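# Move glass beaker from drying rack to window bench

## Task

Lift the beaker from the drying rack on the shelved bench beside the door and set it upright, open end on top, on the working surface of the shelved bench beside the window. The task fails if the beaker ever reaches the floor, if it breaks (glass: a drop beyond a few centimetres or a hard impact will do it), or if the robot topples or is left leaning.

## Robot and tools

ROBOT. TidyBot++: a wheeled base 0.54 m long, 0.50 m wide and 0.38 m tall on four driven casters, carrying one seven-joint arm that ends in a two-finger gripper. The shoulder sits 0.12 m ahead of the base centre at 0.68 m height. Arm links: upper arm 0.42 m, forearm 0.31 m, hand 0.31 m from wrist to the reported hand point. Two cameras: base_camera (pinhole, 644x364) and wrist_camera (fisheye, 644x476, aimed along the hand). At the start the arm is folded with the hand facing down, poking at most 0.08 m beyond the base front, the elbow at most 1.15 m high.

FRAMES. All positions are metres. Base frame: origin on the floor below the base centre, x ahead, y to the left, z upward. hand_pose is given in this frame and marks the midpoint between the finger pads; the hand's own z axis runs out along the fingers and the fingers close along its y axis. Odometry frame = the base frame as it was when the scene began. base_odometry is wheel-count only (slip looks like travel); heading is in radians, left positive, within -3.142 to 3.142. base_tilt is in degrees, forward and right positive. Expect about 1 degree of fixed bias plus noise.

move. One call = one action, built from any of base, joints, target, plus optional speeds; all motions begin together.
- base: an object of relative commands, each measured from where the base last reported itself. translate_m: metres, forward positive, -2 to 2. strafe_m: metres, left positive, -2 to 2. rotate_rad: radians, counter-clockwise from above positive, -6.3 to 6.3. Offsets, not positions.
- joints: an object of absolute angles by name, radians. joint_1_rad any angle (swings the arm about vertical; positive is clockwise from above, the reverse of heading). joint_2_rad -2.249 to 2.249 (shoulder; 0 = upper arm vertical, positive leans forward). joint_3_rad any angle. joint_4_rad -2.579 to 2.579 (elbow; 0 = straight; with joint_3 at 3.14, negative folds forearm forward). joint_5_rad any angle. joint_6_rad -2.099 to 2.099 (wrist; with joint_3 3.14 and joint_5 0, negative tips hand forward). joint_7_rad any angle (hand roll; hand down, positive = counter-clockwise from above; at 1.57 fingers open left/right). Unlimited joints take the short way round, so send steps smaller than half a turn. gripper_pos: 0 open to 1 closed, finger gap roughly 85 x (1 - gripper_pos) mm.
- target: a single list of seven numbers [x, y, z, qw, qx, qy, qz], an absolute hand pose in the base frame (metres, then a unit quaternion). When target is used, joints may contain only gripper_pos.
- speeds: caps for this action only: translate_m and strafe_m 0.05-0.5 m/s (for a combined drive give it under one key), rotate_rad 0.1-1.57 rad/s, gripper_pos 0.234-0.993 per s. Defaults are the maxima.
- cameras: list of base_camera, wrist_camera or all; [] gives none. blocking: true/omitted waits until everything rests; false returns in about 0.5 s, then wait(0) shows the "earlier move" line.
An action runs at most 15 s; a base move times out after 14 s.

wait(seconds 0-10, cameras) lets time pass and returns state. stop(cameras) brakes all running motions. zoom_image(camera, region [x0,y0,x1,y1] in pixels, at most 504x504) enlarges part of a camera's latest image. finished_scene(scene = current scene number) ends the scene irreversibly; the beaker must stay in place without the robot.

RESULTS. "pictures" lists image order. "move" reads done or the worst status. base_status, joint_status, hand_status: done, moving, off_target (resting short, maybe still pushing), contact_stop, time_out, not_followed, stopped, torque_fault, limit_stop_at_motor_heat. "joint command not followed" / "pose unreachable" mean a safety check held the arm (self-collision shows a cause:). hand_status done means within 10 mm and 2 degrees; off_target within about 3 cm is usual. hand_target = where the hand would be with joints exactly at their targets. motor_effort is percent of max per motor, peak of the last action in brackets. on_its_own lists uncommanded behaviour. ARM HIT means a hard hit on the base or itself. MOTOR HOT appears at 60 °C; an OVER-TEMPERATURE FAULT weakens the arm for 30-60 s. A refused call, or an unrequested stop (contact_stop, time_out, torque fault), cancels the later move, wait and finished_scene calls in the same reply; an invalid key does not.

TECHNIQUE. To fix a hand position, add (desired minus measured hand_pose) to the previous target. To keep the hand still, resend hand_target, not hand_pose. After a joints action, resend last command plus (wanted minus read). Loads make the arm sag; never command a loaded joint to its current reading. A hand pointing down reaches no higher than about 0.94 m, and only near the base. Poses low and close in front can fail or drive the arm into the base; out-of-reach poses wander for 10 s then time_out. On contact with a surface, hand_pose stops descending while commands go lower; watch effort and images. Gripper squeezes about 100 N at the slowest speed, up to 130 N at default; "off_target" on gripper means an object is held. Closing pushes fingertips about 13 mm outward.

AVOID. Dropping or knocking the beaker, opening the gripper while it moves, gripping hard while it still rests on the rack, fast swings. Driving or turning while the arm is caught on something above about 0.6 m, reaching far out from the folded pose, sideways swings when stretched: all can tip the robot. Torque limits 104.5 N m (joints 1-4) and 51.3 N m (5-7) trigger a 10 s arm stop. The arm does not avoid furniture and keeps pushing when blocked; a blocked base pushes until timeout.

Each tool is called in YAML: its name, and indented under it one key for each argument.

## Session

move:

Scene clock: 0.00 s.
base_odometry: x=+0.000 y=+0.000 heading=+0.000
base_tilt: forward=-1.0 right=+0.5
base_status: not commanded
joint_positions: joint_1_rad=+0.042 joint_2_rad=-0.391 joint_3_rad=+3.188 joint_4_rad=-2.538 joint_5_rad=-0.033 joint_6_rad=-0.886 joint_7_rad=+1.595 gripper_pos=+0.000
joint_status: not commanded
motor_effort: joint_1_rad=+0 joint_2_rad=+0 joint_3_rad=+0 joint_4_rad=+13 joint_5_rad=+0 joint_6_rad=+1 joint_7_rad=+0
hand_pose: x=+0.2567 y=-0.0007 z=+0.5904 quat_wxyz=(-0.019, +0.998, -0.041, +0.055) (m; base frame)
hand_target: x=+0.2565 y=-0.0007 z=+0.5902 quat_wxyz=(-0.019, +0.998, -0.041, +0.054) (m; base frame)
hand_status: not commanded
pictures: base_camera, wrist_camera

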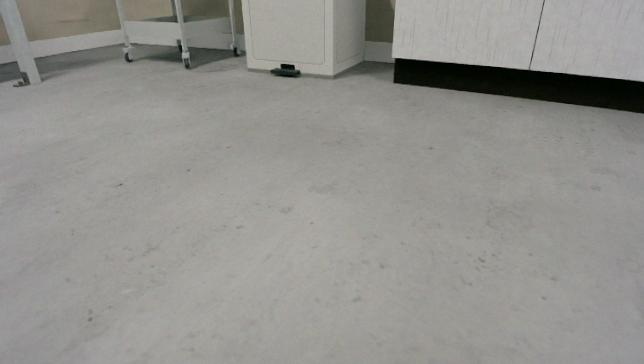

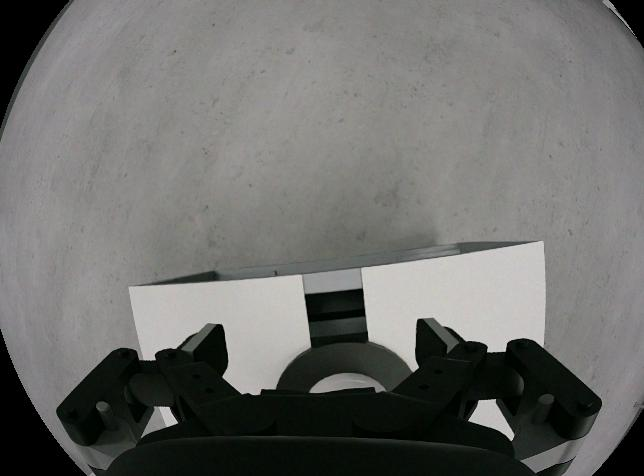

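move:
  joints: {"joint_1_rad": 0.0, "joint_2_rad": -0.391, "joint_3_rad": 3.1416, "joint_4_rad": -2.0, "joint_5_rad": 0.0, "joint_6_rad": -0.14, "joint_7_rad": 1.57}

Scene clock: 10.87 s.
move: done
base_odometry: x=+0.000 y=+0.000 heading=+0.000
base_tilt: forward=-1.0 right=+0.5
base_status: not commanded
joint_positions: joint_1_rad=+0.012 joint_2_rad=-0.391 joint_3_rad=+3.166 joint_4_rad=-2.024 joint_5_rad=-0.033 joint_6_rad=-0.196 joint_7_rad=+1.595 gripper_pos=+0.000
joint_status: all done
motor_effort: joint_1_rad=+0(2) joint_2_rad=-6(7) joint_3_rad=+0(2) joint_4_rad=+20(20) joint_5_rad=+0(1) joint_6_rad=+9(9) joint_7_rad=+0(1)
hand_pose: x=+0.5736 y=-0.0151 z=+0.9720 quat_wxyz=(+0.002, +0.792, -0.018, +0.610) (m; base frame)
hand_target: x=+0.5791 y=+0.0013 z=+1.0036 quat_wxyz=(+0.000, +0.767, +0.000, +0.641) (m; base frame)
hand_status: not commanded
pictures: base_camera, wrist_camera

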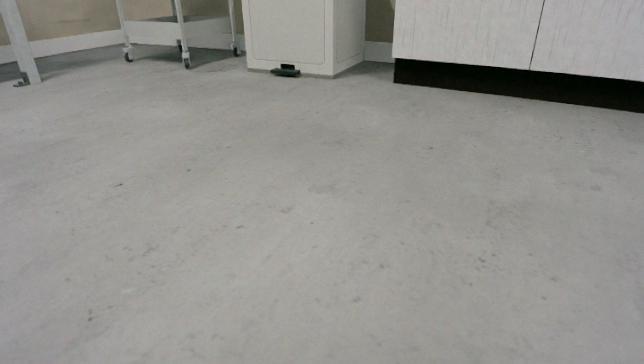

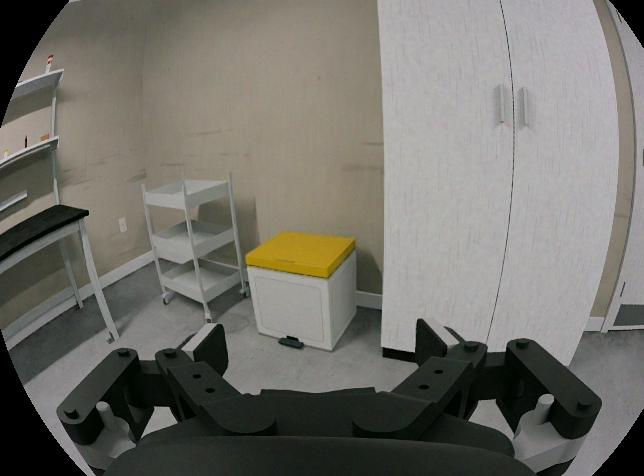

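move:
  joints: {"joint_1_rad": -1.2}
  cameras: ["wrist_camera"]

move:
  joints: {"joint_1_rad": -2.4}
  cameras: ["wrist_camera"]

move:
  joints: {"joint_1_rad": -3.6}
  cameras: ["wrist_camera"]

move:
  joints: {"joint_1_rad": -4.9}
  cameras: ["wrist_camera"]

Scene clock: 15.50 s.
move: done
base_odometry: x=+0.000 y=+0.000 heading=+0.000
base_tilt: forward=-1.0 right=+0.5
base_status: not commanded
joint_positions: joint_1_rad=-1.189 joint_2_rad=-0.391 joint_3_rad=+3.160 joint_4_rad=-2.024 joint_5_rad=-0.033 joint_6_rad=-0.193 joint_7_rad=+1.595 gripper_pos=+0.000
joint_status: all done
motor_effort: joint_1_rad=+1(3) joint_2_rad=-6(7) joint_3_rad=+1(2) joint_4_rad=+19(20) joint_5_rad=+0(0) joint_6_rad=+9(9) joint_7_rad=+0(1)
hand_pose: x=+0.2943 y=+0.4199 z=+0.9729 quat_wxyz=(-0.345, +0.661, +0.435, +0.505) (m; base frame)
hand_target: x=+0.2845 y=+0.4294 z=+1.0036 quat_wxyz=(-0.362, +0.633, +0.433, +0.529) (m; base frame)
hand_status: not commanded
pictures: wrist_camera

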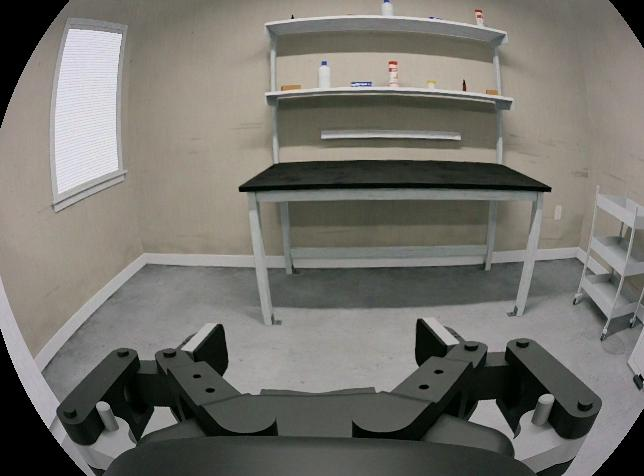

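Scene clock: 17.97 s.
move: done
base_odometry: x=+0.000 y=+0.000 heading=+0.000
base_tilt: forward=-1.0 right=+0.5
base_status: not commanded
joint_positions: joint_1_rad=-2.389 joint_2_rad=-0.391 joint_3_rad=+3.158 joint_4_rad=-2.024 joint_5_rad=-0.033 joint_6_rad=-0.193 joint_7_rad=+1.595 gripper_pos=+0.000
joint_status: all done
motor_effort: joint_1_rad=+0(2) joint_2_rad=-6(7) joint_3_rad=+0(2) joint_4_rad=+20(20) joint_5_rad=+0(0) joint_6_rad=+9(9) joint_7_rad=+0(1)
hand_pose: x=-0.2096 y=+0.3147 z=+0.9729 quat_wxyz=(-0.570, +0.299, +0.733, +0.222) (m; base frame)
hand_target: x=-0.2212 y=+0.3098 z=+1.0036 quat_wxyz=(-0.598, +0.278, +0.715, +0.232) (m; base frame)
hand_status: not commanded
pictures: wrist_camera

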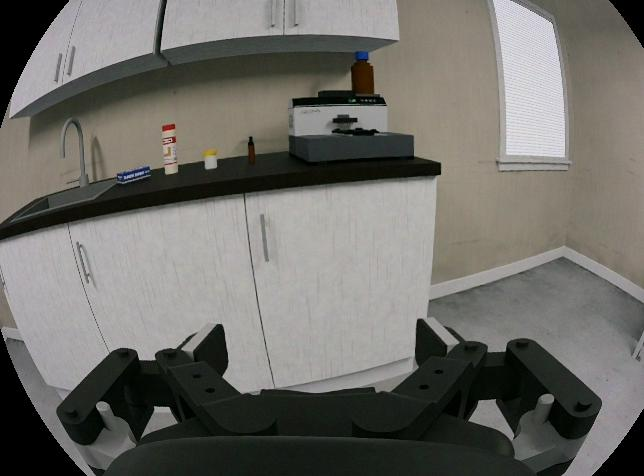

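Scene clock: 20.43 s.
move: done
base_odometry: x=+0.000 y=+0.000 heading=+0.000
base_tilt: forward=-1.0 right=+0.5
base_status: not commanded
joint_positions: joint_1_rad=-3.589 joint_2_rad=-0.391 joint_3_rad=+3.156 joint_4_rad=-2.024 joint_5_rad=-0.033 joint_6_rad=-0.192 joint_7_rad=+1.595 gripper_pos=+0.000
joint_status: all done
motor_effort: joint_1_rad=+1(2) joint_2_rad=-6(7) joint_3_rad=+0(2) joint_4_rad=+20(20) joint_5_rad=+0(0) joint_6_rad=+9(9) joint_7_rad=+0(1)
hand_pose: x=-0.2931 y=-0.1929 z=+0.9730 quat_wxyz=(-0.596, -0.167, +0.773, -0.139) (m; base frame)
hand_target: x=-0.2930 y=-0.2048 z=+1.0036 quat_wxyz=(-0.625, -0.174, +0.747, -0.146) (m; base frame)
hand_status: not commanded
pictures: wrist_camera

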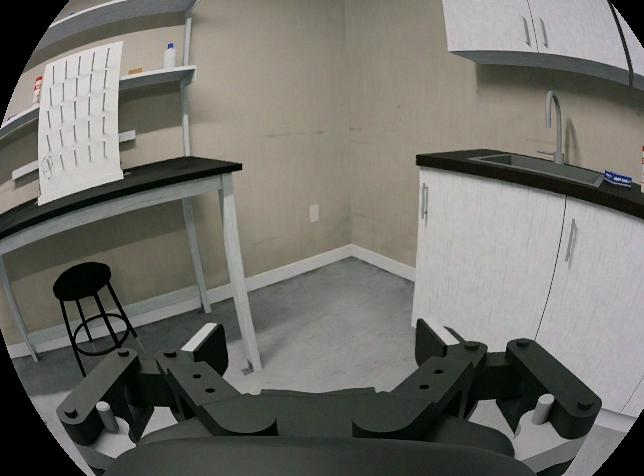

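Scene clock: 23.00 s.
move: done
base_odometry: x=+0.000 y=+0.000 heading=+0.000
base_tilt: forward=-1.0 right=+0.5
base_status: not commanded
joint_positions: joint_1_rad=-4.889 joint_2_rad=-0.391 joint_3_rad=+3.156 joint_4_rad=-2.024 joint_5_rad=-0.033 joint_6_rad=-0.192 joint_7_rad=+1.595 gripper_pos=+0.000
joint_status: all done
motor_effort: joint_1_rad=+0(2) joint_2_rad=-6(7) joint_3_rad=+0(2) joint_4_rad=+20(20) joint_5_rad=+0(0) joint_6_rad=+9(9) joint_7_rad=+0(1)
hand_pose: x=+0.1950 y=-0.4486 z=+0.9730 quat_wxyz=(-0.390, -0.601, +0.514, -0.471) (m; base frame)
hand_target: x=+0.2061 y=-0.4518 z=+1.0036 quat_wxyz=(-0.409, -0.591, +0.490, -0.494) (m; base frame)
hand_status: not commanded
pictures: wrist_camera

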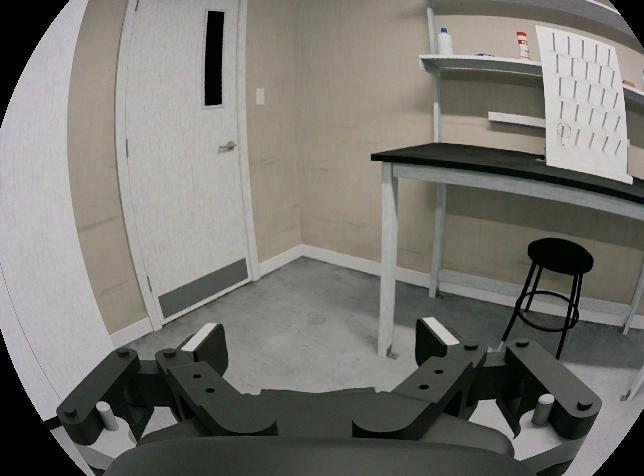

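move:
  joints: {"joint_1_rad": -4.16}

zoom_image:
  camera: "wrist_camera"
  region: [200, 0, 500, 260]

Scene clock: 28.93 s.
move: done
base_odometry: x=+0.000 y=+0.000 heading=+0.000
base_tilt: forward=-1.0 right=+0.5
base_status: not commanded
joint_positions: joint_1_rad=-4.171 joint_2_rad=-0.391 joint_3_rad=+3.156 joint_4_rad=-2.024 joint_5_rad=-0.033 joint_6_rad=-0.192 joint_7_rad=+1.595 gripper_pos=+0.000
joint_status: all done
motor_effort: joint_1_rad=+1(2) joint_2_rad=-6(7) joint_3_rad=+1(2) joint_4_rad=+20(20) joint_5_rad=+0(1) joint_6_rad=+9(9) joint_7_rad=+0(1)
hand_pose: x=-0.1191 y=-0.3877 z=+0.9730 quat_wxyz=(-0.531, -0.382, +0.693, -0.304) (m; base frame)
hand_target: x=-0.1213 y=-0.3924 z=+1.0036 quat_wxyz=(-0.560, -0.374, +0.670, -0.313) (m; base frame)
hand_status: not commanded
pictures: base_camera, wrist_camera

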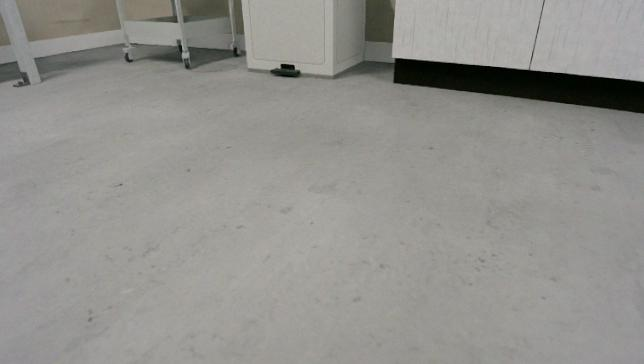

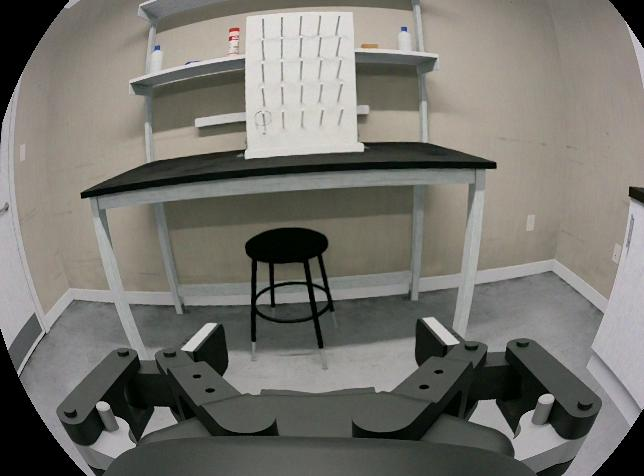

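Scaled by 1.680.

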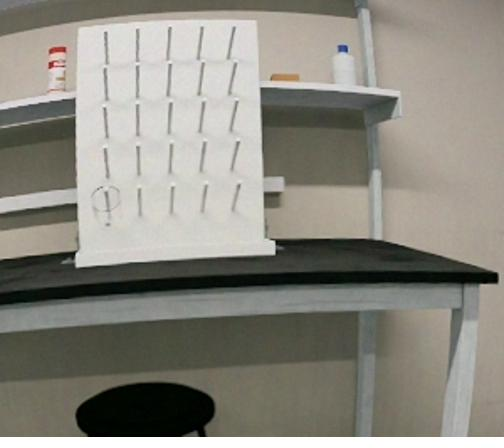

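zoom_image:
  camera: "wrist_camera"
  region: [230, 0, 380, 170]

zoom_image:
  camera: "wrist_camera"
  region: [230, 80, 310, 170]

Scaled by 2.965.

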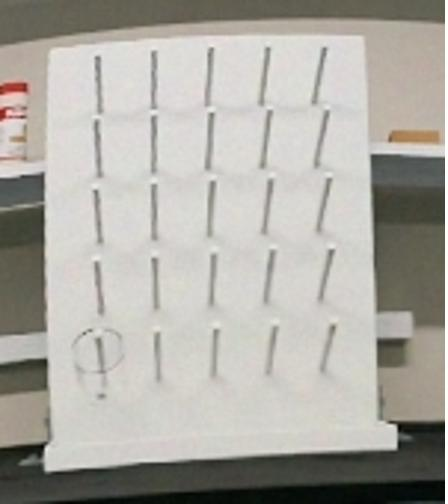

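Scaled by 5.600.

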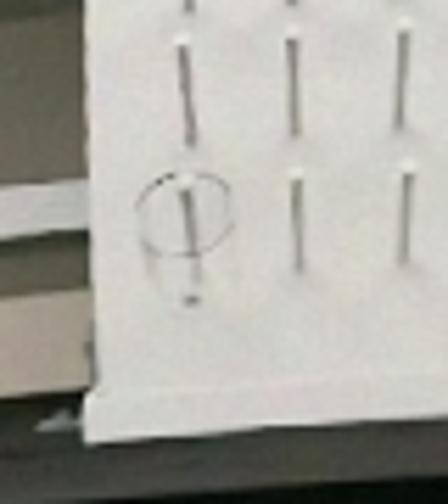

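zoom_image:
  camera: "wrist_camera"
  region: [70, 140, 500, 400]

Scaled by 1.172.

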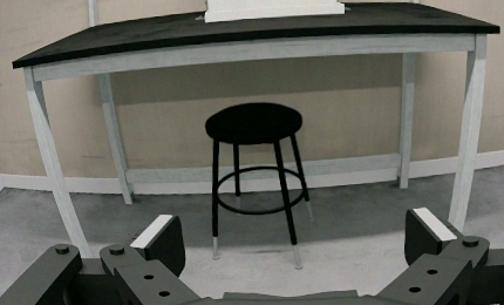

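move:
  joints: {"joint_1_rad": 0.0, "joint_2_rad": -0.391, "joint_3_rad": 3.1416, "joint_4_rad": -1.4, "joint_5_rad": 0.0, "joint_6_rad": -0.741, "joint_7_rad": 1.57}
  base: {"translate_m": -0.184, "strafe_m": -0.9, "rotate_rad": -2.047}

Scene clock: 106.40 s.
move: done
base_odometry: x=-0.184 y=-0.900 heading=-2.048
base_tilt: forward=-1.0 right=+0.5
base_status: done
joint_positions: joint_1_rad=-6.274 joint_2_rad=-0.392 joint_3_rad=+3.154 joint_4_rad=-1.428 joint_5_rad=-0.033 joint_6_rad=-0.673 joint_7_rad=+1.595 gripper_pos=+0.000
joint_status: all done
motor_effort: joint_1_rad=+1(2) joint_2_rad=-4(8) joint_3_rad=+1(3) joint_4_rad=+18(21) joint_5_rad=+0(2) joint_6_rad=+9(10) joint_7_rad=+0(1)
hand_pose: x=+0.5372 y=-0.0033 z=+1.1882 quat_wxyz=(+0.003, -0.754, +0.003, -0.657) (m; base frame)
hand_target: x=+0.5310 y=+0.0013 z=+1.1828 quat_wxyz=(+0.000, -0.768, +0.000, -0.641) (m; base frame)
hand_status: not commanded
pictures: base_camera, wrist_camera

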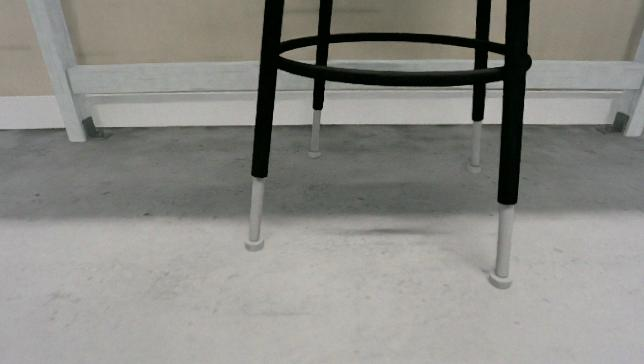

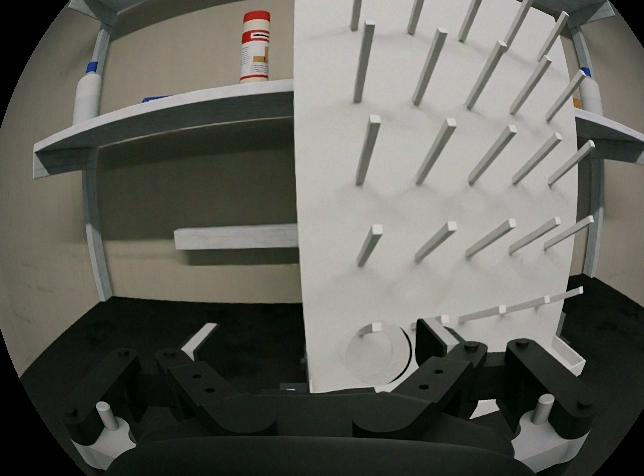

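zoom_image:
  camera: "wrist_camera"
  region: [290, 270, 450, 400]

Scaled by 3.150.

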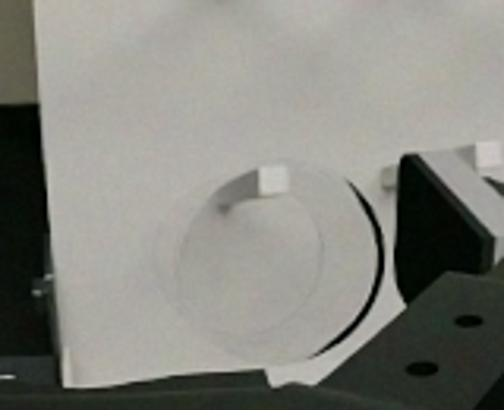

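zoom_image:
  camera: "wrist_camera"
  region: [150, 280, 490, 476]

Scaled by 1.482.

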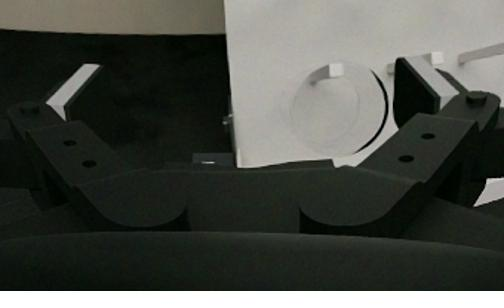

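move:
  base: {"translate_m": 0.134, "strafe_m": 0.434, "rotate_rad": -0.046}
  speeds: {"strafe_m": 0.3}

zoom_image:
  camera: "wrist_camera"
  region: [300, 150, 644, 400]

Scene clock: 229.67 s.
move: done
base_odometry: x=+0.140 y=-1.219 heading=-2.094
base_tilt: forward=-1.0 right=+0.5
base_status: done
joint_positions: joint_1_rad=-6.277 joint_2_rad=-0.392 joint_3_rad=+3.149 joint_4_rad=-1.426 joint_5_rad=-0.033 joint_6_rad=-0.675 joint_7_rad=+1.595 gripper_pos=+0.000
joint_status: not commanded
motor_effort: joint_1_rad=+0(2) joint_2_rad=-5(6) joint_3_rad=+1(4) joint_4_rad=+18(18) joint_5_rad=+0(1) joint_6_rad=+9(9) joint_7_rad=+0(1)
hand_pose: x=+0.5370 y=+0.0009 z=+1.1885 quat_wxyz=(+0.005, -0.754, -0.001, -0.657) (m; base frame)
hand_target: x=+0.5310 y=+0.0013 z=+1.1828 quat_wxyz=(+0.000, -0.768, +0.000, -0.641) (m; base frame)
hand_status: not commanded
pictures: base_camera, wrist_camera

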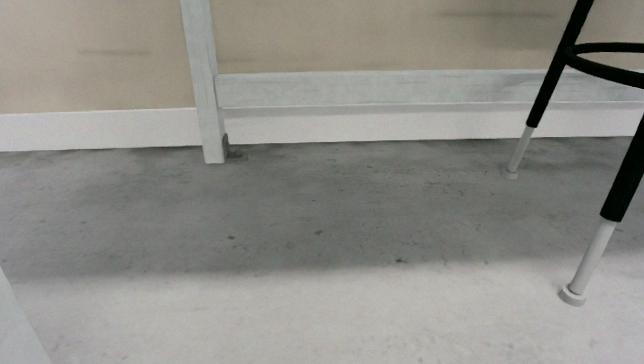

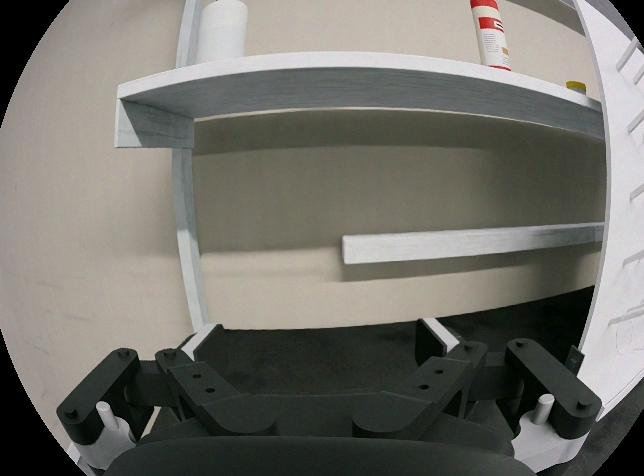

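Scaled by 1.465.

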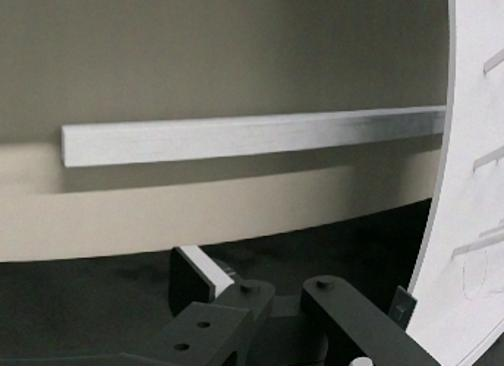

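move:
  joints: {"joint_5_rad": 1.57, "joint_6_rad": -1.57, "joint_7_rad": 2.173}

move:
  joints: {"joint_1_rad": 0.0, "joint_2_rad": 0.343, "joint_3_rad": 3.1416, "joint_4_rad": -1.132, "joint_5_rad": 1.57, "joint_6_rad": -1.57, "joint_7_rad": 2.173}

Scene clock: 235.80 s.
move: done
base_odometry: x=+0.140 y=-1.219 heading=-2.094
base_tilt: forward=-1.0 right=+0.5
base_status: not commanded
joint_positions: joint_1_rad=-6.278 joint_2_rad=-0.392 joint_3_rad=+3.149 joint_4_rad=-1.418 joint_5_rad=+1.510 joint_6_rad=-1.511 joint_7_rad=+2.129 gripper_pos=+0.000
joint_status: all done
motor_effort: joint_1_rad=+1(1) joint_2_rad=+0(5) joint_3_rad=-1(2) joint_4_rad=+13(18) joint_5_rad=+8(8) joint_6_rad=+5(9) joint_7_rad=-1(1)
hand_pose: x=+0.2491 y=-0.3121 z=+1.2261 quat_wxyz=(-0.698, -0.715, -0.029, -0.021) (m; base frame)
hand_target: x=+0.2252 y=-0.3103 z=+1.2379 quat_wxyz=(-0.707, -0.707, -0.015, +0.014) (m; base frame)
hand_status: not commanded
pictures: base_camera, wrist_camera

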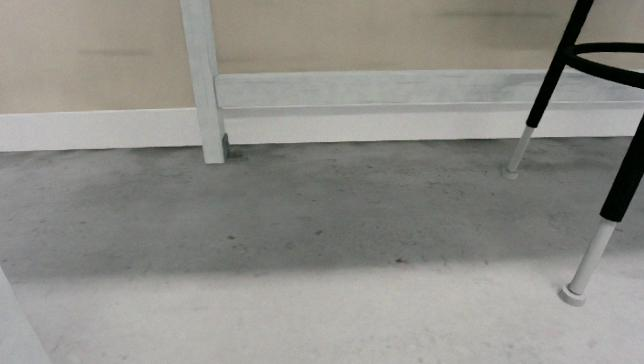

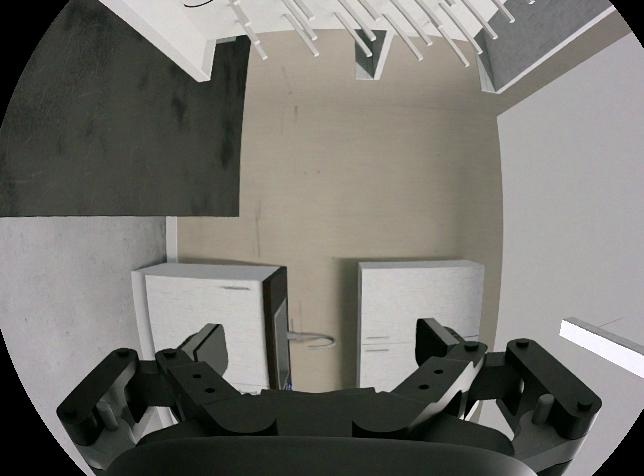

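Scene clock: 237.80 s.
move: done
base_odometry: x=+0.140 y=-1.219 heading=-2.094
base_tilt: forward=-1.0 right=+0.5
base_status: not commanded
joint_positions: joint_1_rad=-6.278 joint_2_rad=+0.306 joint_3_rad=+3.149 joint_4_rad=-1.159 joint_5_rad=+1.514 joint_6_rad=-1.519 joint_7_rad=+2.129 gripper_pos=+0.000
joint_status: all done
motor_effort: joint_1_rad=+1(2) joint_2_rad=-23(25) joint_3_rad=+2(3) joint_4_rad=+15(17) joint_5_rad=+9(10) joint_6_rad=+1(6) joint_7_rad=+0(1)
hand_pose: x=+0.5729 y=-0.3138 z=+1.1005 quat_wxyz=(-0.676, -0.702, -0.178, +0.138) (m; base frame)
hand_target: x=+0.5737 y=-0.3103 z=+1.1075 quat_wxyz=(-0.684, -0.685, -0.178, +0.177) (m; base frame)
hand_status: not commanded
pictures: base_camera, wrist_camera

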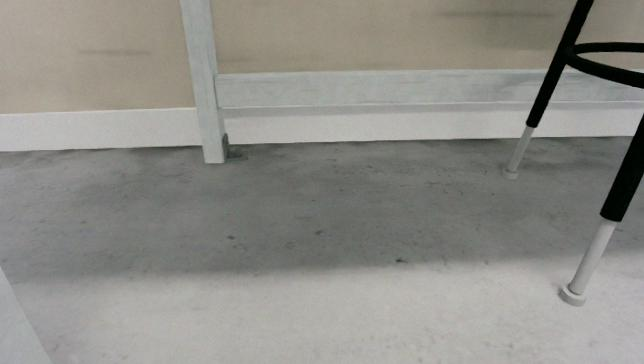

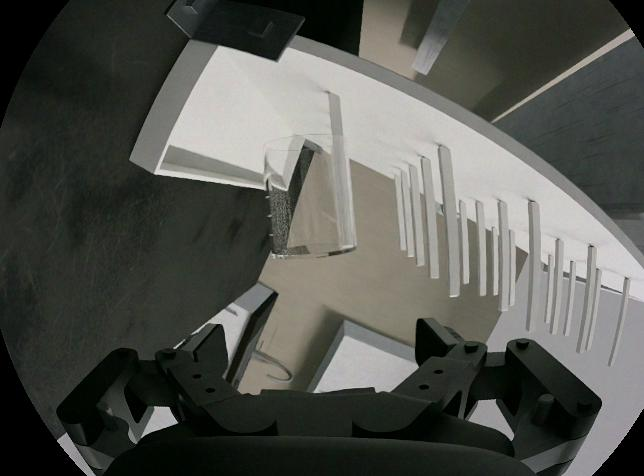

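zoom_image:
  camera: "wrist_camera"
  region: [110, 0, 470, 320]

Scaled by 1.400.

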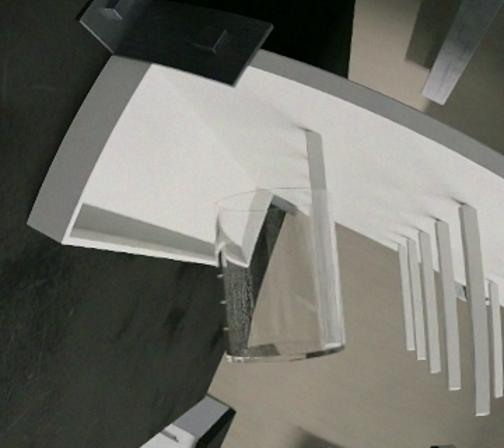

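move:
  base: {"strafe_m": -0.06}
  speeds: {"strafe_m": 0.2}

zoom_image:
  camera: "wrist_camera"
  region: [110, 0, 470, 320]

Scene clock: 289.90 s.
move: done
base_odometry: x=+0.088 y=-1.189 heading=-2.094
base_tilt: forward=-1.0 right=+0.5
base_status: done
joint_positions: joint_1_rad=-6.280 joint_2_rad=+0.307 joint_3_rad=+3.149 joint_4_rad=-1.157 joint_5_rad=+1.515 joint_6_rad=-1.521 joint_7_rad=+2.129 gripper_pos=+0.000
joint_status: not commanded
motor_effort: joint_1_rad=+0(2) joint_2_rad=-24(25) joint_3_rad=+2(3) joint_4_rad=+15(16) joint_5_rad=+9(10) joint_6_rad=+1(2) joint_7_rad=-1(1)
hand_pose: x=+0.5729 y=-0.3129 z=+1.1012 quat_wxyz=(-0.676, -0.702, -0.177, +0.138) (m; base frame)
hand_target: x=+0.5737 y=-0.3103 z=+1.1075 quat_wxyz=(-0.684, -0.685, -0.178, +0.177) (m; base frame)
hand_status: not commanded
pictures: base_camera, wrist_camera

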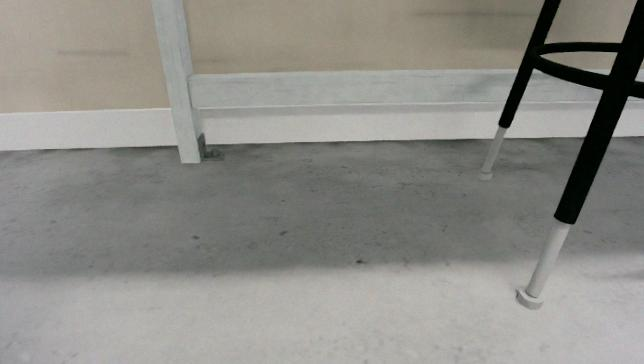

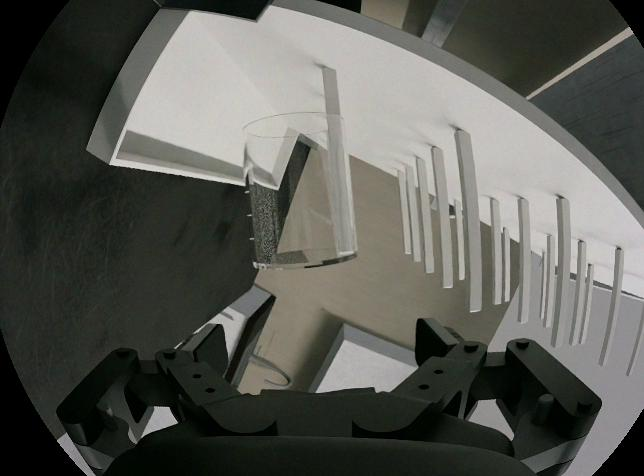

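Scaled by 1.400.

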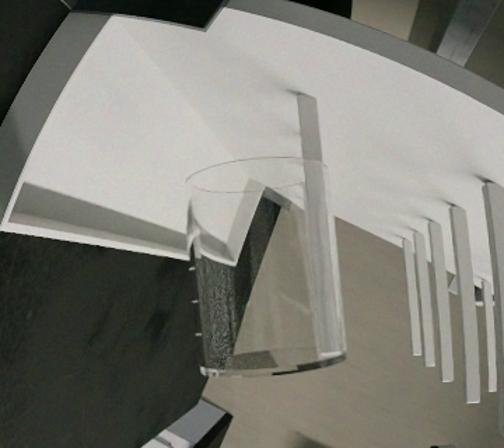

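move:
  joints: {"joint_1_rad": 0.0, "joint_2_rad": 0.516, "joint_3_rad": 3.1416, "joint_4_rad": -1.026, "joint_5_rad": 1.57, "joint_6_rad": -1.57, "joint_7_rad": 2.2}
  cameras: ["wrist_camera"]

zoom_image:
  camera: "wrist_camera"
  region: [150, 80, 510, 400]

Scene clock: 323.73 s.
move: done
base_odometry: x=+0.088 y=-1.189 heading=-2.094
base_tilt: forward=-1.0 right=+0.5
base_status: not commanded
joint_positions: joint_1_rad=-6.280 joint_2_rad=+0.484 joint_3_rad=+3.149 joint_4_rad=-1.052 joint_5_rad=+1.515 joint_6_rad=-1.522 joint_7_rad=+2.155 gripper_pos=+0.000
joint_status: all done
motor_effort: joint_1_rad=+1(2) joint_2_rad=-28(33) joint_3_rad=+2(4) joint_4_rad=+15(17) joint_5_rad=+9(11) joint_6_rad=+1(3) joint_7_rad=+0(1)
hand_pose: x=+0.6418 y=-0.3130 z=+1.0491 quat_wxyz=(-0.667, -0.694, -0.210, +0.172) (m; base frame)
hand_target: x=+0.6411 y=-0.3103 z=+1.0562 quat_wxyz=(-0.675, -0.676, -0.209, +0.209) (m; base frame)
hand_status: not commanded
pictures: wrist_camera

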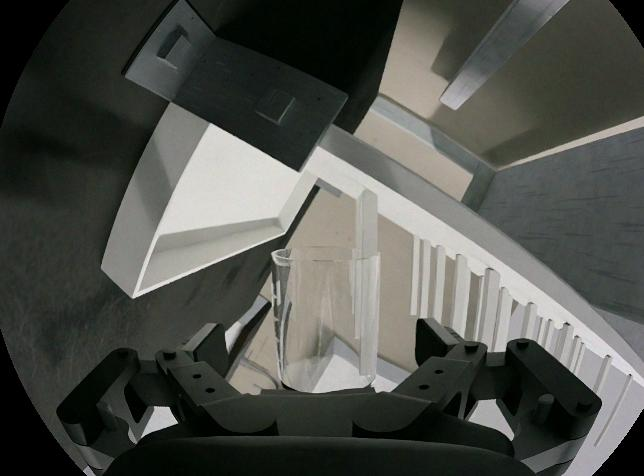

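Scaled by 1.400.

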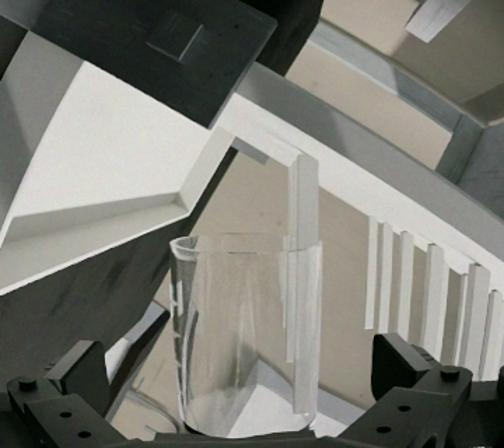

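move:
  base: {"strafe_m": -0.08}
  speeds: {"strafe_m": 0.1}
  cameras: ["wrist_camera"]

zoom_image:
  camera: "wrist_camera"
  region: [150, 150, 500, 430]

Scene clock: 347.00 s.
move: done
base_odometry: x=+0.018 y=-1.149 heading=-2.094
base_tilt: forward=-1.0 right=+0.5
base_status: done
joint_positions: joint_1_rad=-6.281 joint_2_rad=+0.484 joint_3_rad=+3.149 joint_4_rad=-1.052 joint_5_rad=+1.515 joint_6_rad=-1.523 joint_7_rad=+2.155 gripper_pos=+0.000
joint_status: not commanded
motor_effort: joint_1_rad=+0(4) joint_2_rad=-28(29) joint_3_rad=+2(3) joint_4_rad=+15(16) joint_5_rad=+9(10) joint_6_rad=+0(1) joint_7_rad=+0(1)
hand_pose: x=+0.6420 y=-0.3125 z=+1.0492 quat_wxyz=(-0.667, -0.694, -0.210, +0.172) (m; base frame)
hand_target: x=+0.6411 y=-0.3103 z=+1.0562 quat_wxyz=(-0.675, -0.676, -0.209, +0.209) (m; base frame)
hand_status: not commanded
pictures: wrist_camera

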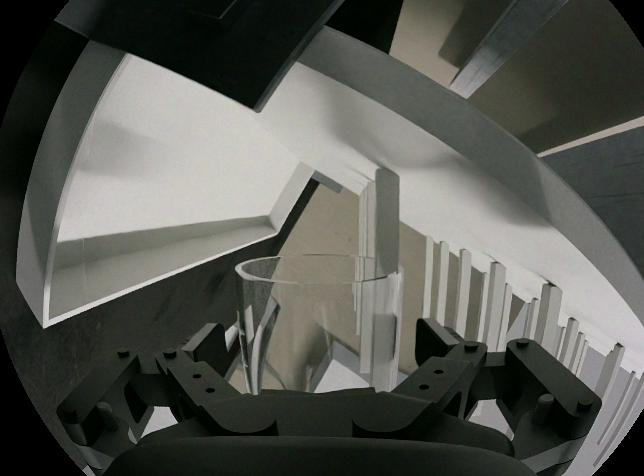

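Scaled by 1.440.

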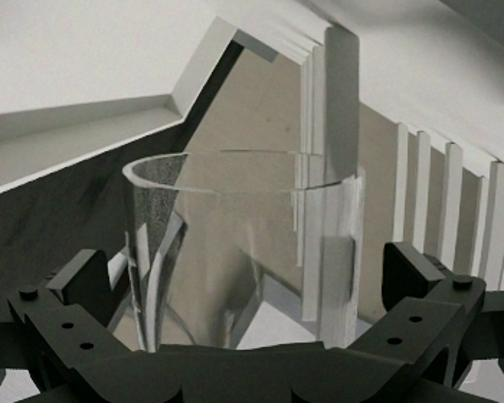

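move:
  joints: {"gripper_pos": 0.26}
  speeds: {"gripper_pos": 0.234}
  cameras: ["wrist_camera"]

zoom_image:
  camera: "wrist_camera"
  region: [150, 150, 500, 430]

Scene clock: 352.23 s.
move: off_target
base_odometry: x=+0.018 y=-1.149 heading=-2.094
base_tilt: forward=-1.0 right=+0.5
base_status: not commanded
joint_positions: joint_1_rad=-6.281 joint_2_rad=+0.484 joint_3_rad=+3.149 joint_4_rad=-1.052 joint_5_rad=+1.515 joint_6_rad=-1.523 joint_7_rad=+2.155 gripper_pos=+0.222
joint_status: gripper_pos off_target (ended at +0.222, target +0.260)
motor_effort: joint_1_rad=+1(1) joint_2_rad=-30(30) joint_3_rad=+2(3) joint_4_rad=+16(16) joint_5_rad=+10(11) joint_6_rad=+1(1) joint_7_rad=+0(1)
hand_pose: x=+0.6419 y=-0.3125 z=+1.0492 quat_wxyz=(-0.667, -0.694, -0.210, +0.172) (m; base frame)
hand_target: x=+0.6411 y=-0.3103 z=+1.0562 quat_wxyz=(-0.675, -0.676, -0.209, +0.209) (m; base frame)
hand_status: not commanded
pictures: wrist_camera

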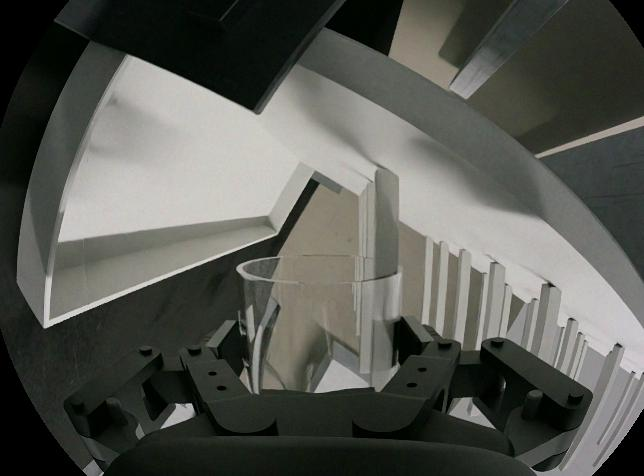

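Scaled by 1.440.

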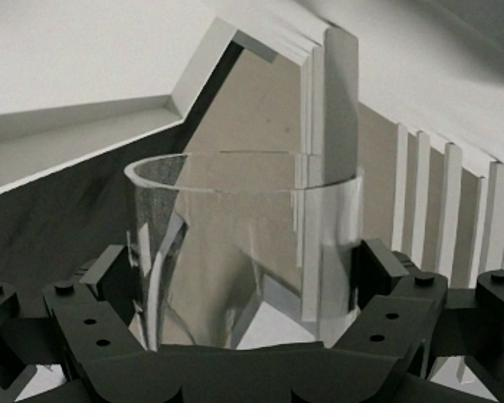

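move:
  joints: {"gripper_pos": 0.23}
  speeds: {"gripper_pos": 0.234}
  cameras: []

Scene clock: 355.37 s.
move: done
base_odometry: x=+0.018 y=-1.149 heading=-2.094
base_tilt: forward=-1.0 right=+0.5
base_status: not commanded
joint_positions: joint_1_rad=-6.281 joint_2_rad=+0.484 joint_3_rad=+3.149 joint_4_rad=-1.052 joint_5_rad=+1.515 joint_6_rad=-1.523 joint_7_rad=+2.155 gripper_pos=+0.222
joint_status: all done
motor_effort: joint_1_rad=+0(1) joint_2_rad=-29(30) joint_3_rad=+3(3) joint_4_rad=+16(16) joint_5_rad=+10(11) joint_6_rad=+1(1) joint_7_rad=+0(1)
hand_pose: x=+0.6419 y=-0.3125 z=+1.0492 quat_wxyz=(-0.667, -0.694, -0.210, +0.172) (m; base frame)
hand_target: x=+0.6411 y=-0.3103 z=+1.0562 quat_wxyz=(-0.675, -0.676, -0.209, +0.209) (m; base frame)
hand_status: not commanded
pictures: none
No camera images: "cameras" was empty.

move:
  joints: {"joint_2_rad": 0.416, "joint_7_rad": 2.3}
  cameras: ["wrist_camera"]

zoom_image:
  camera: "wrist_camera"
  region: [150, 150, 500, 430]

Scene clock: 376.77 s.
move: done
base_odometry: x=+0.018 y=-1.149 heading=-2.094
base_tilt: forward=-1.0 right=+0.5
base_status: not commanded
joint_positions: joint_1_rad=-6.281 joint_2_rad=+0.450 joint_3_rad=+3.149 joint_4_rad=-1.050 joint_5_rad=+1.516 joint_6_rad=-1.524 joint_7_rad=+2.254 gripper_pos=+0.222
joint_status: all done
motor_effort: joint_1_rad=+0(1) joint_2_rad=-28(31) joint_3_rad=+3(4) joint_4_rad=+16(16) joint_5_rad=+11(11) joint_6_rad=+1(1) joint_7_rad=+0(1)
hand_pose: x=+0.6288 y=-0.3125 z=+1.0676 quat_wxyz=(-0.662, -0.686, -0.232, +0.193) (m; base frame)
hand_target: x=+0.6011 y=-0.3103 z=+1.1065 quat_wxyz=(-0.675, -0.676, -0.209, +0.209) (m; base frame)
hand_status: not commanded
pictures: wrist_camera

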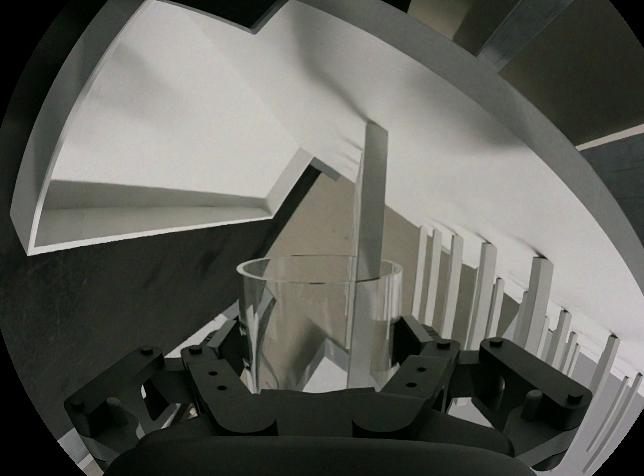

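Scaled by 1.440.

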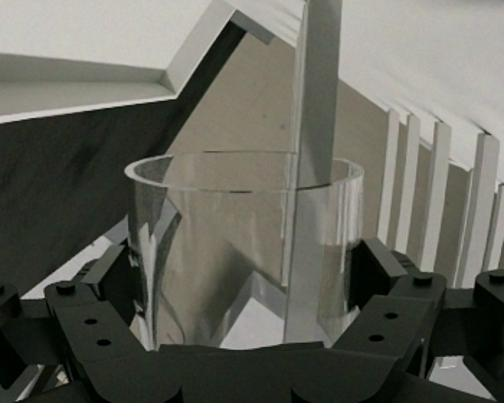

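move:
  joints: {"joint_2_rad": 0.216, "joint_4_rad": -1.176, "joint_7_rad": 2.4}
  cameras: ["wrist_camera"]

zoom_image:
  camera: "wrist_camera"
  region: [150, 150, 500, 430]

Scene clock: 382.00 s.
move: done
base_odometry: x=+0.018 y=-1.149 heading=-2.094
base_tilt: forward=-1.0 right=+0.5
base_status: not commanded
joint_positions: joint_1_rad=-6.281 joint_2_rad=+0.233 joint_3_rad=+3.149 joint_4_rad=-1.147 joint_5_rad=+1.516 joint_6_rad=-1.526 joint_7_rad=+2.354 gripper_pos=+0.222
joint_status: all done
motor_effort: joint_1_rad=+0(1) joint_2_rad=-22(31) joint_3_rad=+2(3) joint_4_rad=+15(17) joint_5_rad=+10(11) joint_6_rad=+2(3) joint_7_rad=+0(1)
hand_pose: x=+0.5393 y=-0.3124 z=+1.1367 quat_wxyz=(-0.666, -0.686, -0.226, +0.186) (m; base frame)
hand_target: x=+0.5189 y=-0.3103 z=+1.1482 quat_wxyz=(-0.670, -0.670, -0.226, +0.226) (m; base frame)
hand_status: not commanded
pictures: wrist_camera

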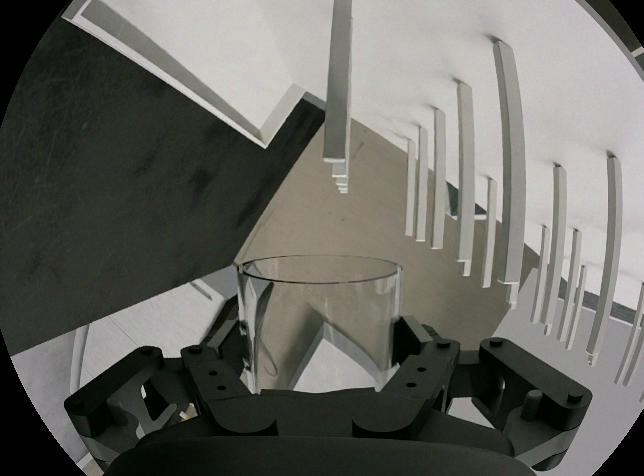

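Scaled by 1.440.

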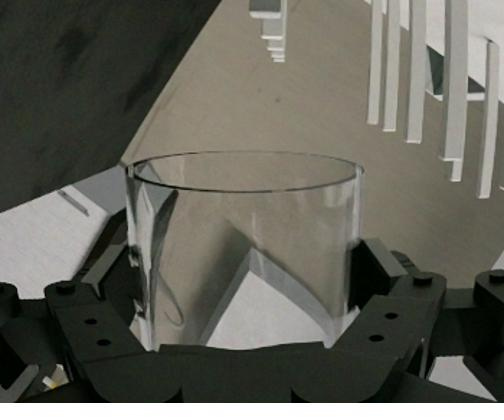

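move:
  base: {"translate_m": -0.35}
  speeds: {"translate_m": 0.3}
  cameras: ["wrist_camera"]

Scene clock: 408.13 s.
move: done
base_odometry: x=+0.193 y=-0.846 heading=-2.094
base_tilt: forward=-1.0 right=+0.5
base_status: done
joint_positions: joint_1_rad=-6.282 joint_2_rad=+0.230 joint_3_rad=+3.149 joint_4_rad=-1.148 joint_5_rad=+1.516 joint_6_rad=-1.527 joint_7_rad=+2.355 gripper_pos=+0.222
joint_status: not commanded
motor_effort: joint_1_rad=+0(3) joint_2_rad=-22(27) joint_3_rad=+1(3) joint_4_rad=+16(17) joint_5_rad=+10(11) joint_6_rad=+2(3) joint_7_rad=+0(1)
hand_pose: x=+0.5378 y=-0.3123 z=+1.1376 quat_wxyz=(-0.666, -0.686, -0.225, +0.186) (m; base frame)
hand_target: x=+0.5189 y=-0.3103 z=+1.1482 quat_wxyz=(-0.670, -0.670, -0.226, +0.226) (m; base frame)
hand_status: not commanded
pictures: wrist_camera

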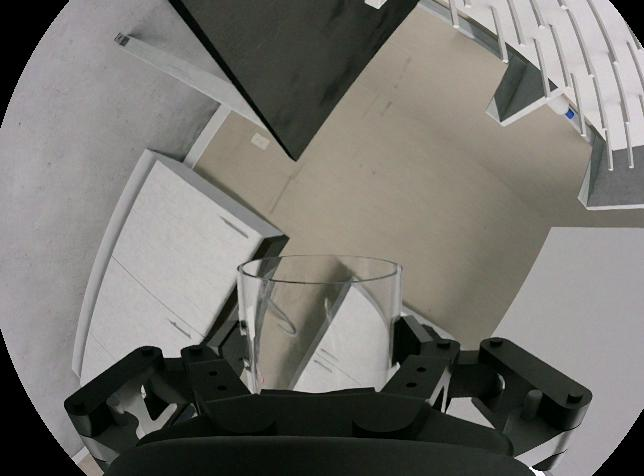

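move:
  joints: {"joint_1_rad": 0.0, "joint_2_rad": -0.142, "joint_3_rad": 3.1416, "joint_4_rad": -1.764, "joint_5_rad": 0.0, "joint_6_rad": 0.051, "joint_7_rad": 1.57}
  base: {"translate_m": -1.95, "strafe_m": -0.334, "rotate_rad": 3.174}

Scene clock: 420.33 s.
move: done
base_odometry: x=+0.878 y=+1.011 heading=+1.081
base_tilt: forward=-1.0 right=+0.5
base_status: done
joint_positions: joint_1_rad=-6.284 joint_2_rad=-0.117 joint_3_rad=+3.146 joint_4_rad=-1.735 joint_5_rad=+0.047 joint_6_rad=-0.006 joint_7_rad=+1.615 gripper_pos=+0.222
joint_status: all done
motor_effort: joint_1_rad=+0(3) joint_2_rad=-16(26) joint_3_rad=+0(3) joint_4_rad=+21(22) joint_5_rad=+0(11) joint_6_rad=+10(11) joint_7_rad=+0(1)
hand_pose: x=+0.6947 y=-0.0011 z=+1.0685 quat_wxyz=(-0.032, -0.725, -0.031, -0.687) (m; base frame)
hand_target: x=+0.6847 y=+0.0013 z=+1.0822 quat_wxyz=(+0.000, -0.707, +0.000, -0.707) (m; base frame)
hand_status: not commanded
pictures: base_camera, wrist_camera

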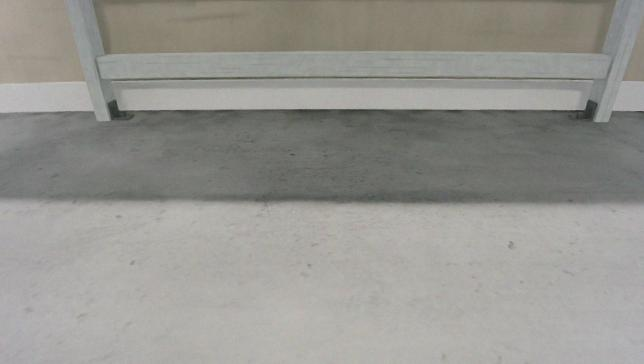

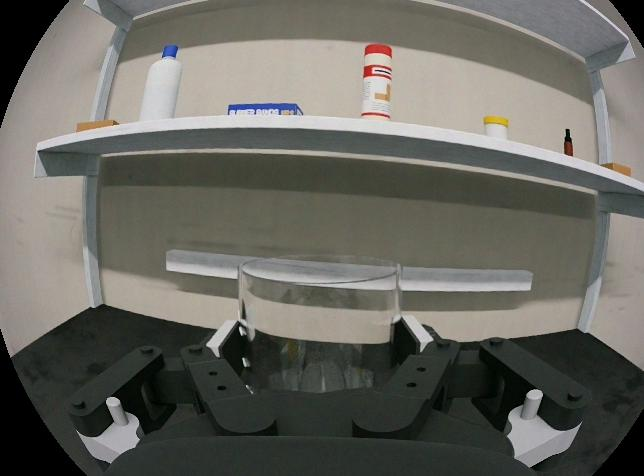

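move:
  base: {"translate_m": -0.4}
  cameras: ["wrist_camera"]

Scene clock: 445.00 s.
move: done
base_odometry: x=+0.689 y=+0.658 heading=+1.081
base_tilt: forward=-1.0 right=+0.5
base_status: done
joint_positions: joint_1_rad=-6.284 joint_2_rad=-0.130 joint_3_rad=+3.146 joint_4_rad=-1.737 joint_5_rad=+0.047 joint_6_rad=-0.004 joint_7_rad=+1.615 gripper_pos=+0.222
joint_status: not commanded
motor_effort: joint_1_rad=+0(2) joint_2_rad=-15(20) joint_3_rad=+0(2) joint_4_rad=+21(22) joint_5_rad=+0(1) joint_6_rad=+10(11) joint_7_rad=+0(1)
hand_pose: x=+0.6897 y=-0.0012 z=+1.0753 quat_wxyz=(-0.033, -0.720, -0.031, -0.692) (m; base frame)
hand_target: x=+0.6847 y=+0.0013 z=+1.0822 quat_wxyz=(+0.000, -0.707, +0.000, -0.707) (m; base frame)
hand_status: not commanded
pictures: wrist_camera

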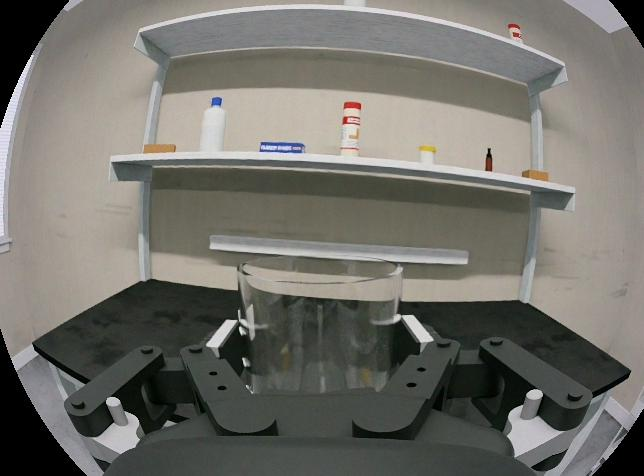

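move:
  base: {"translate_m": 0.28}
  joints: {"joint_1_rad": 0.0, "joint_2_rad": 0.1795, "joint_3_rad": 3.1416, "joint_4_rad": -2.15, "joint_5_rad": -0.05, "joint_6_rad": 0.7585, "joint_7_rad": 1.52}

Scene clock: 459.43 s.
move: done
base_odometry: x=+0.821 y=+0.905 heading=+1.081
base_tilt: forward=-1.0 right=+0.5
base_status: done
joint_positions: joint_1_rad=-6.284 joint_2_rad=+0.164 joint_3_rad=+3.146 joint_4_rad=-2.122 joint_5_rad=-0.002 joint_6_rad=+0.695 joint_7_rad=+1.565 gripper_pos=+0.222
joint_status: all done
motor_effort: joint_1_rad=+0(2) joint_2_rad=-21(25) joint_3_rad=+0(2) joint_4_rad=+17(22) joint_5_rad=+0(2) joint_6_rad=+10(12) joint_7_rad=+0(1)
hand_pose: x=+0.7363 y=-0.0014 z=+0.8842 quat_wxyz=(+0.000, -0.714, +0.004, -0.700) (m; base frame)
hand_target: x=+0.7334 y=-0.0094 z=+0.8793 quat_wxyz=(+0.019, -0.706, +0.043, -0.707) (m; base frame)
hand_status: not commanded
pictures: base_camera, wrist_camera

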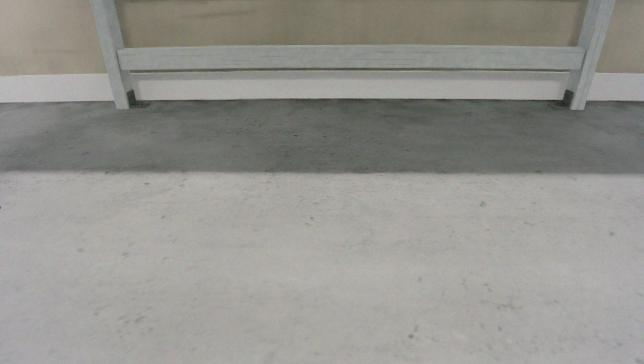

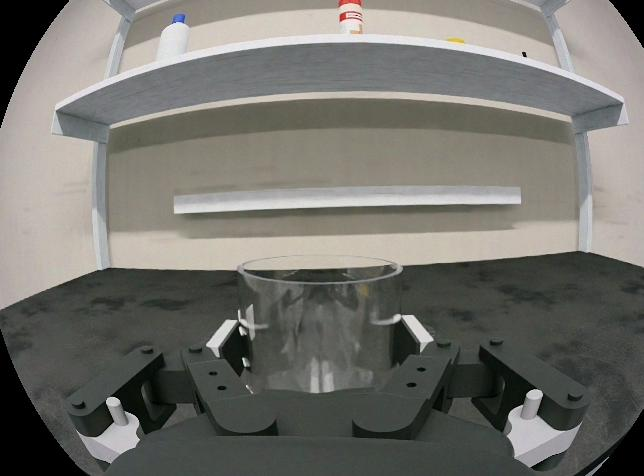

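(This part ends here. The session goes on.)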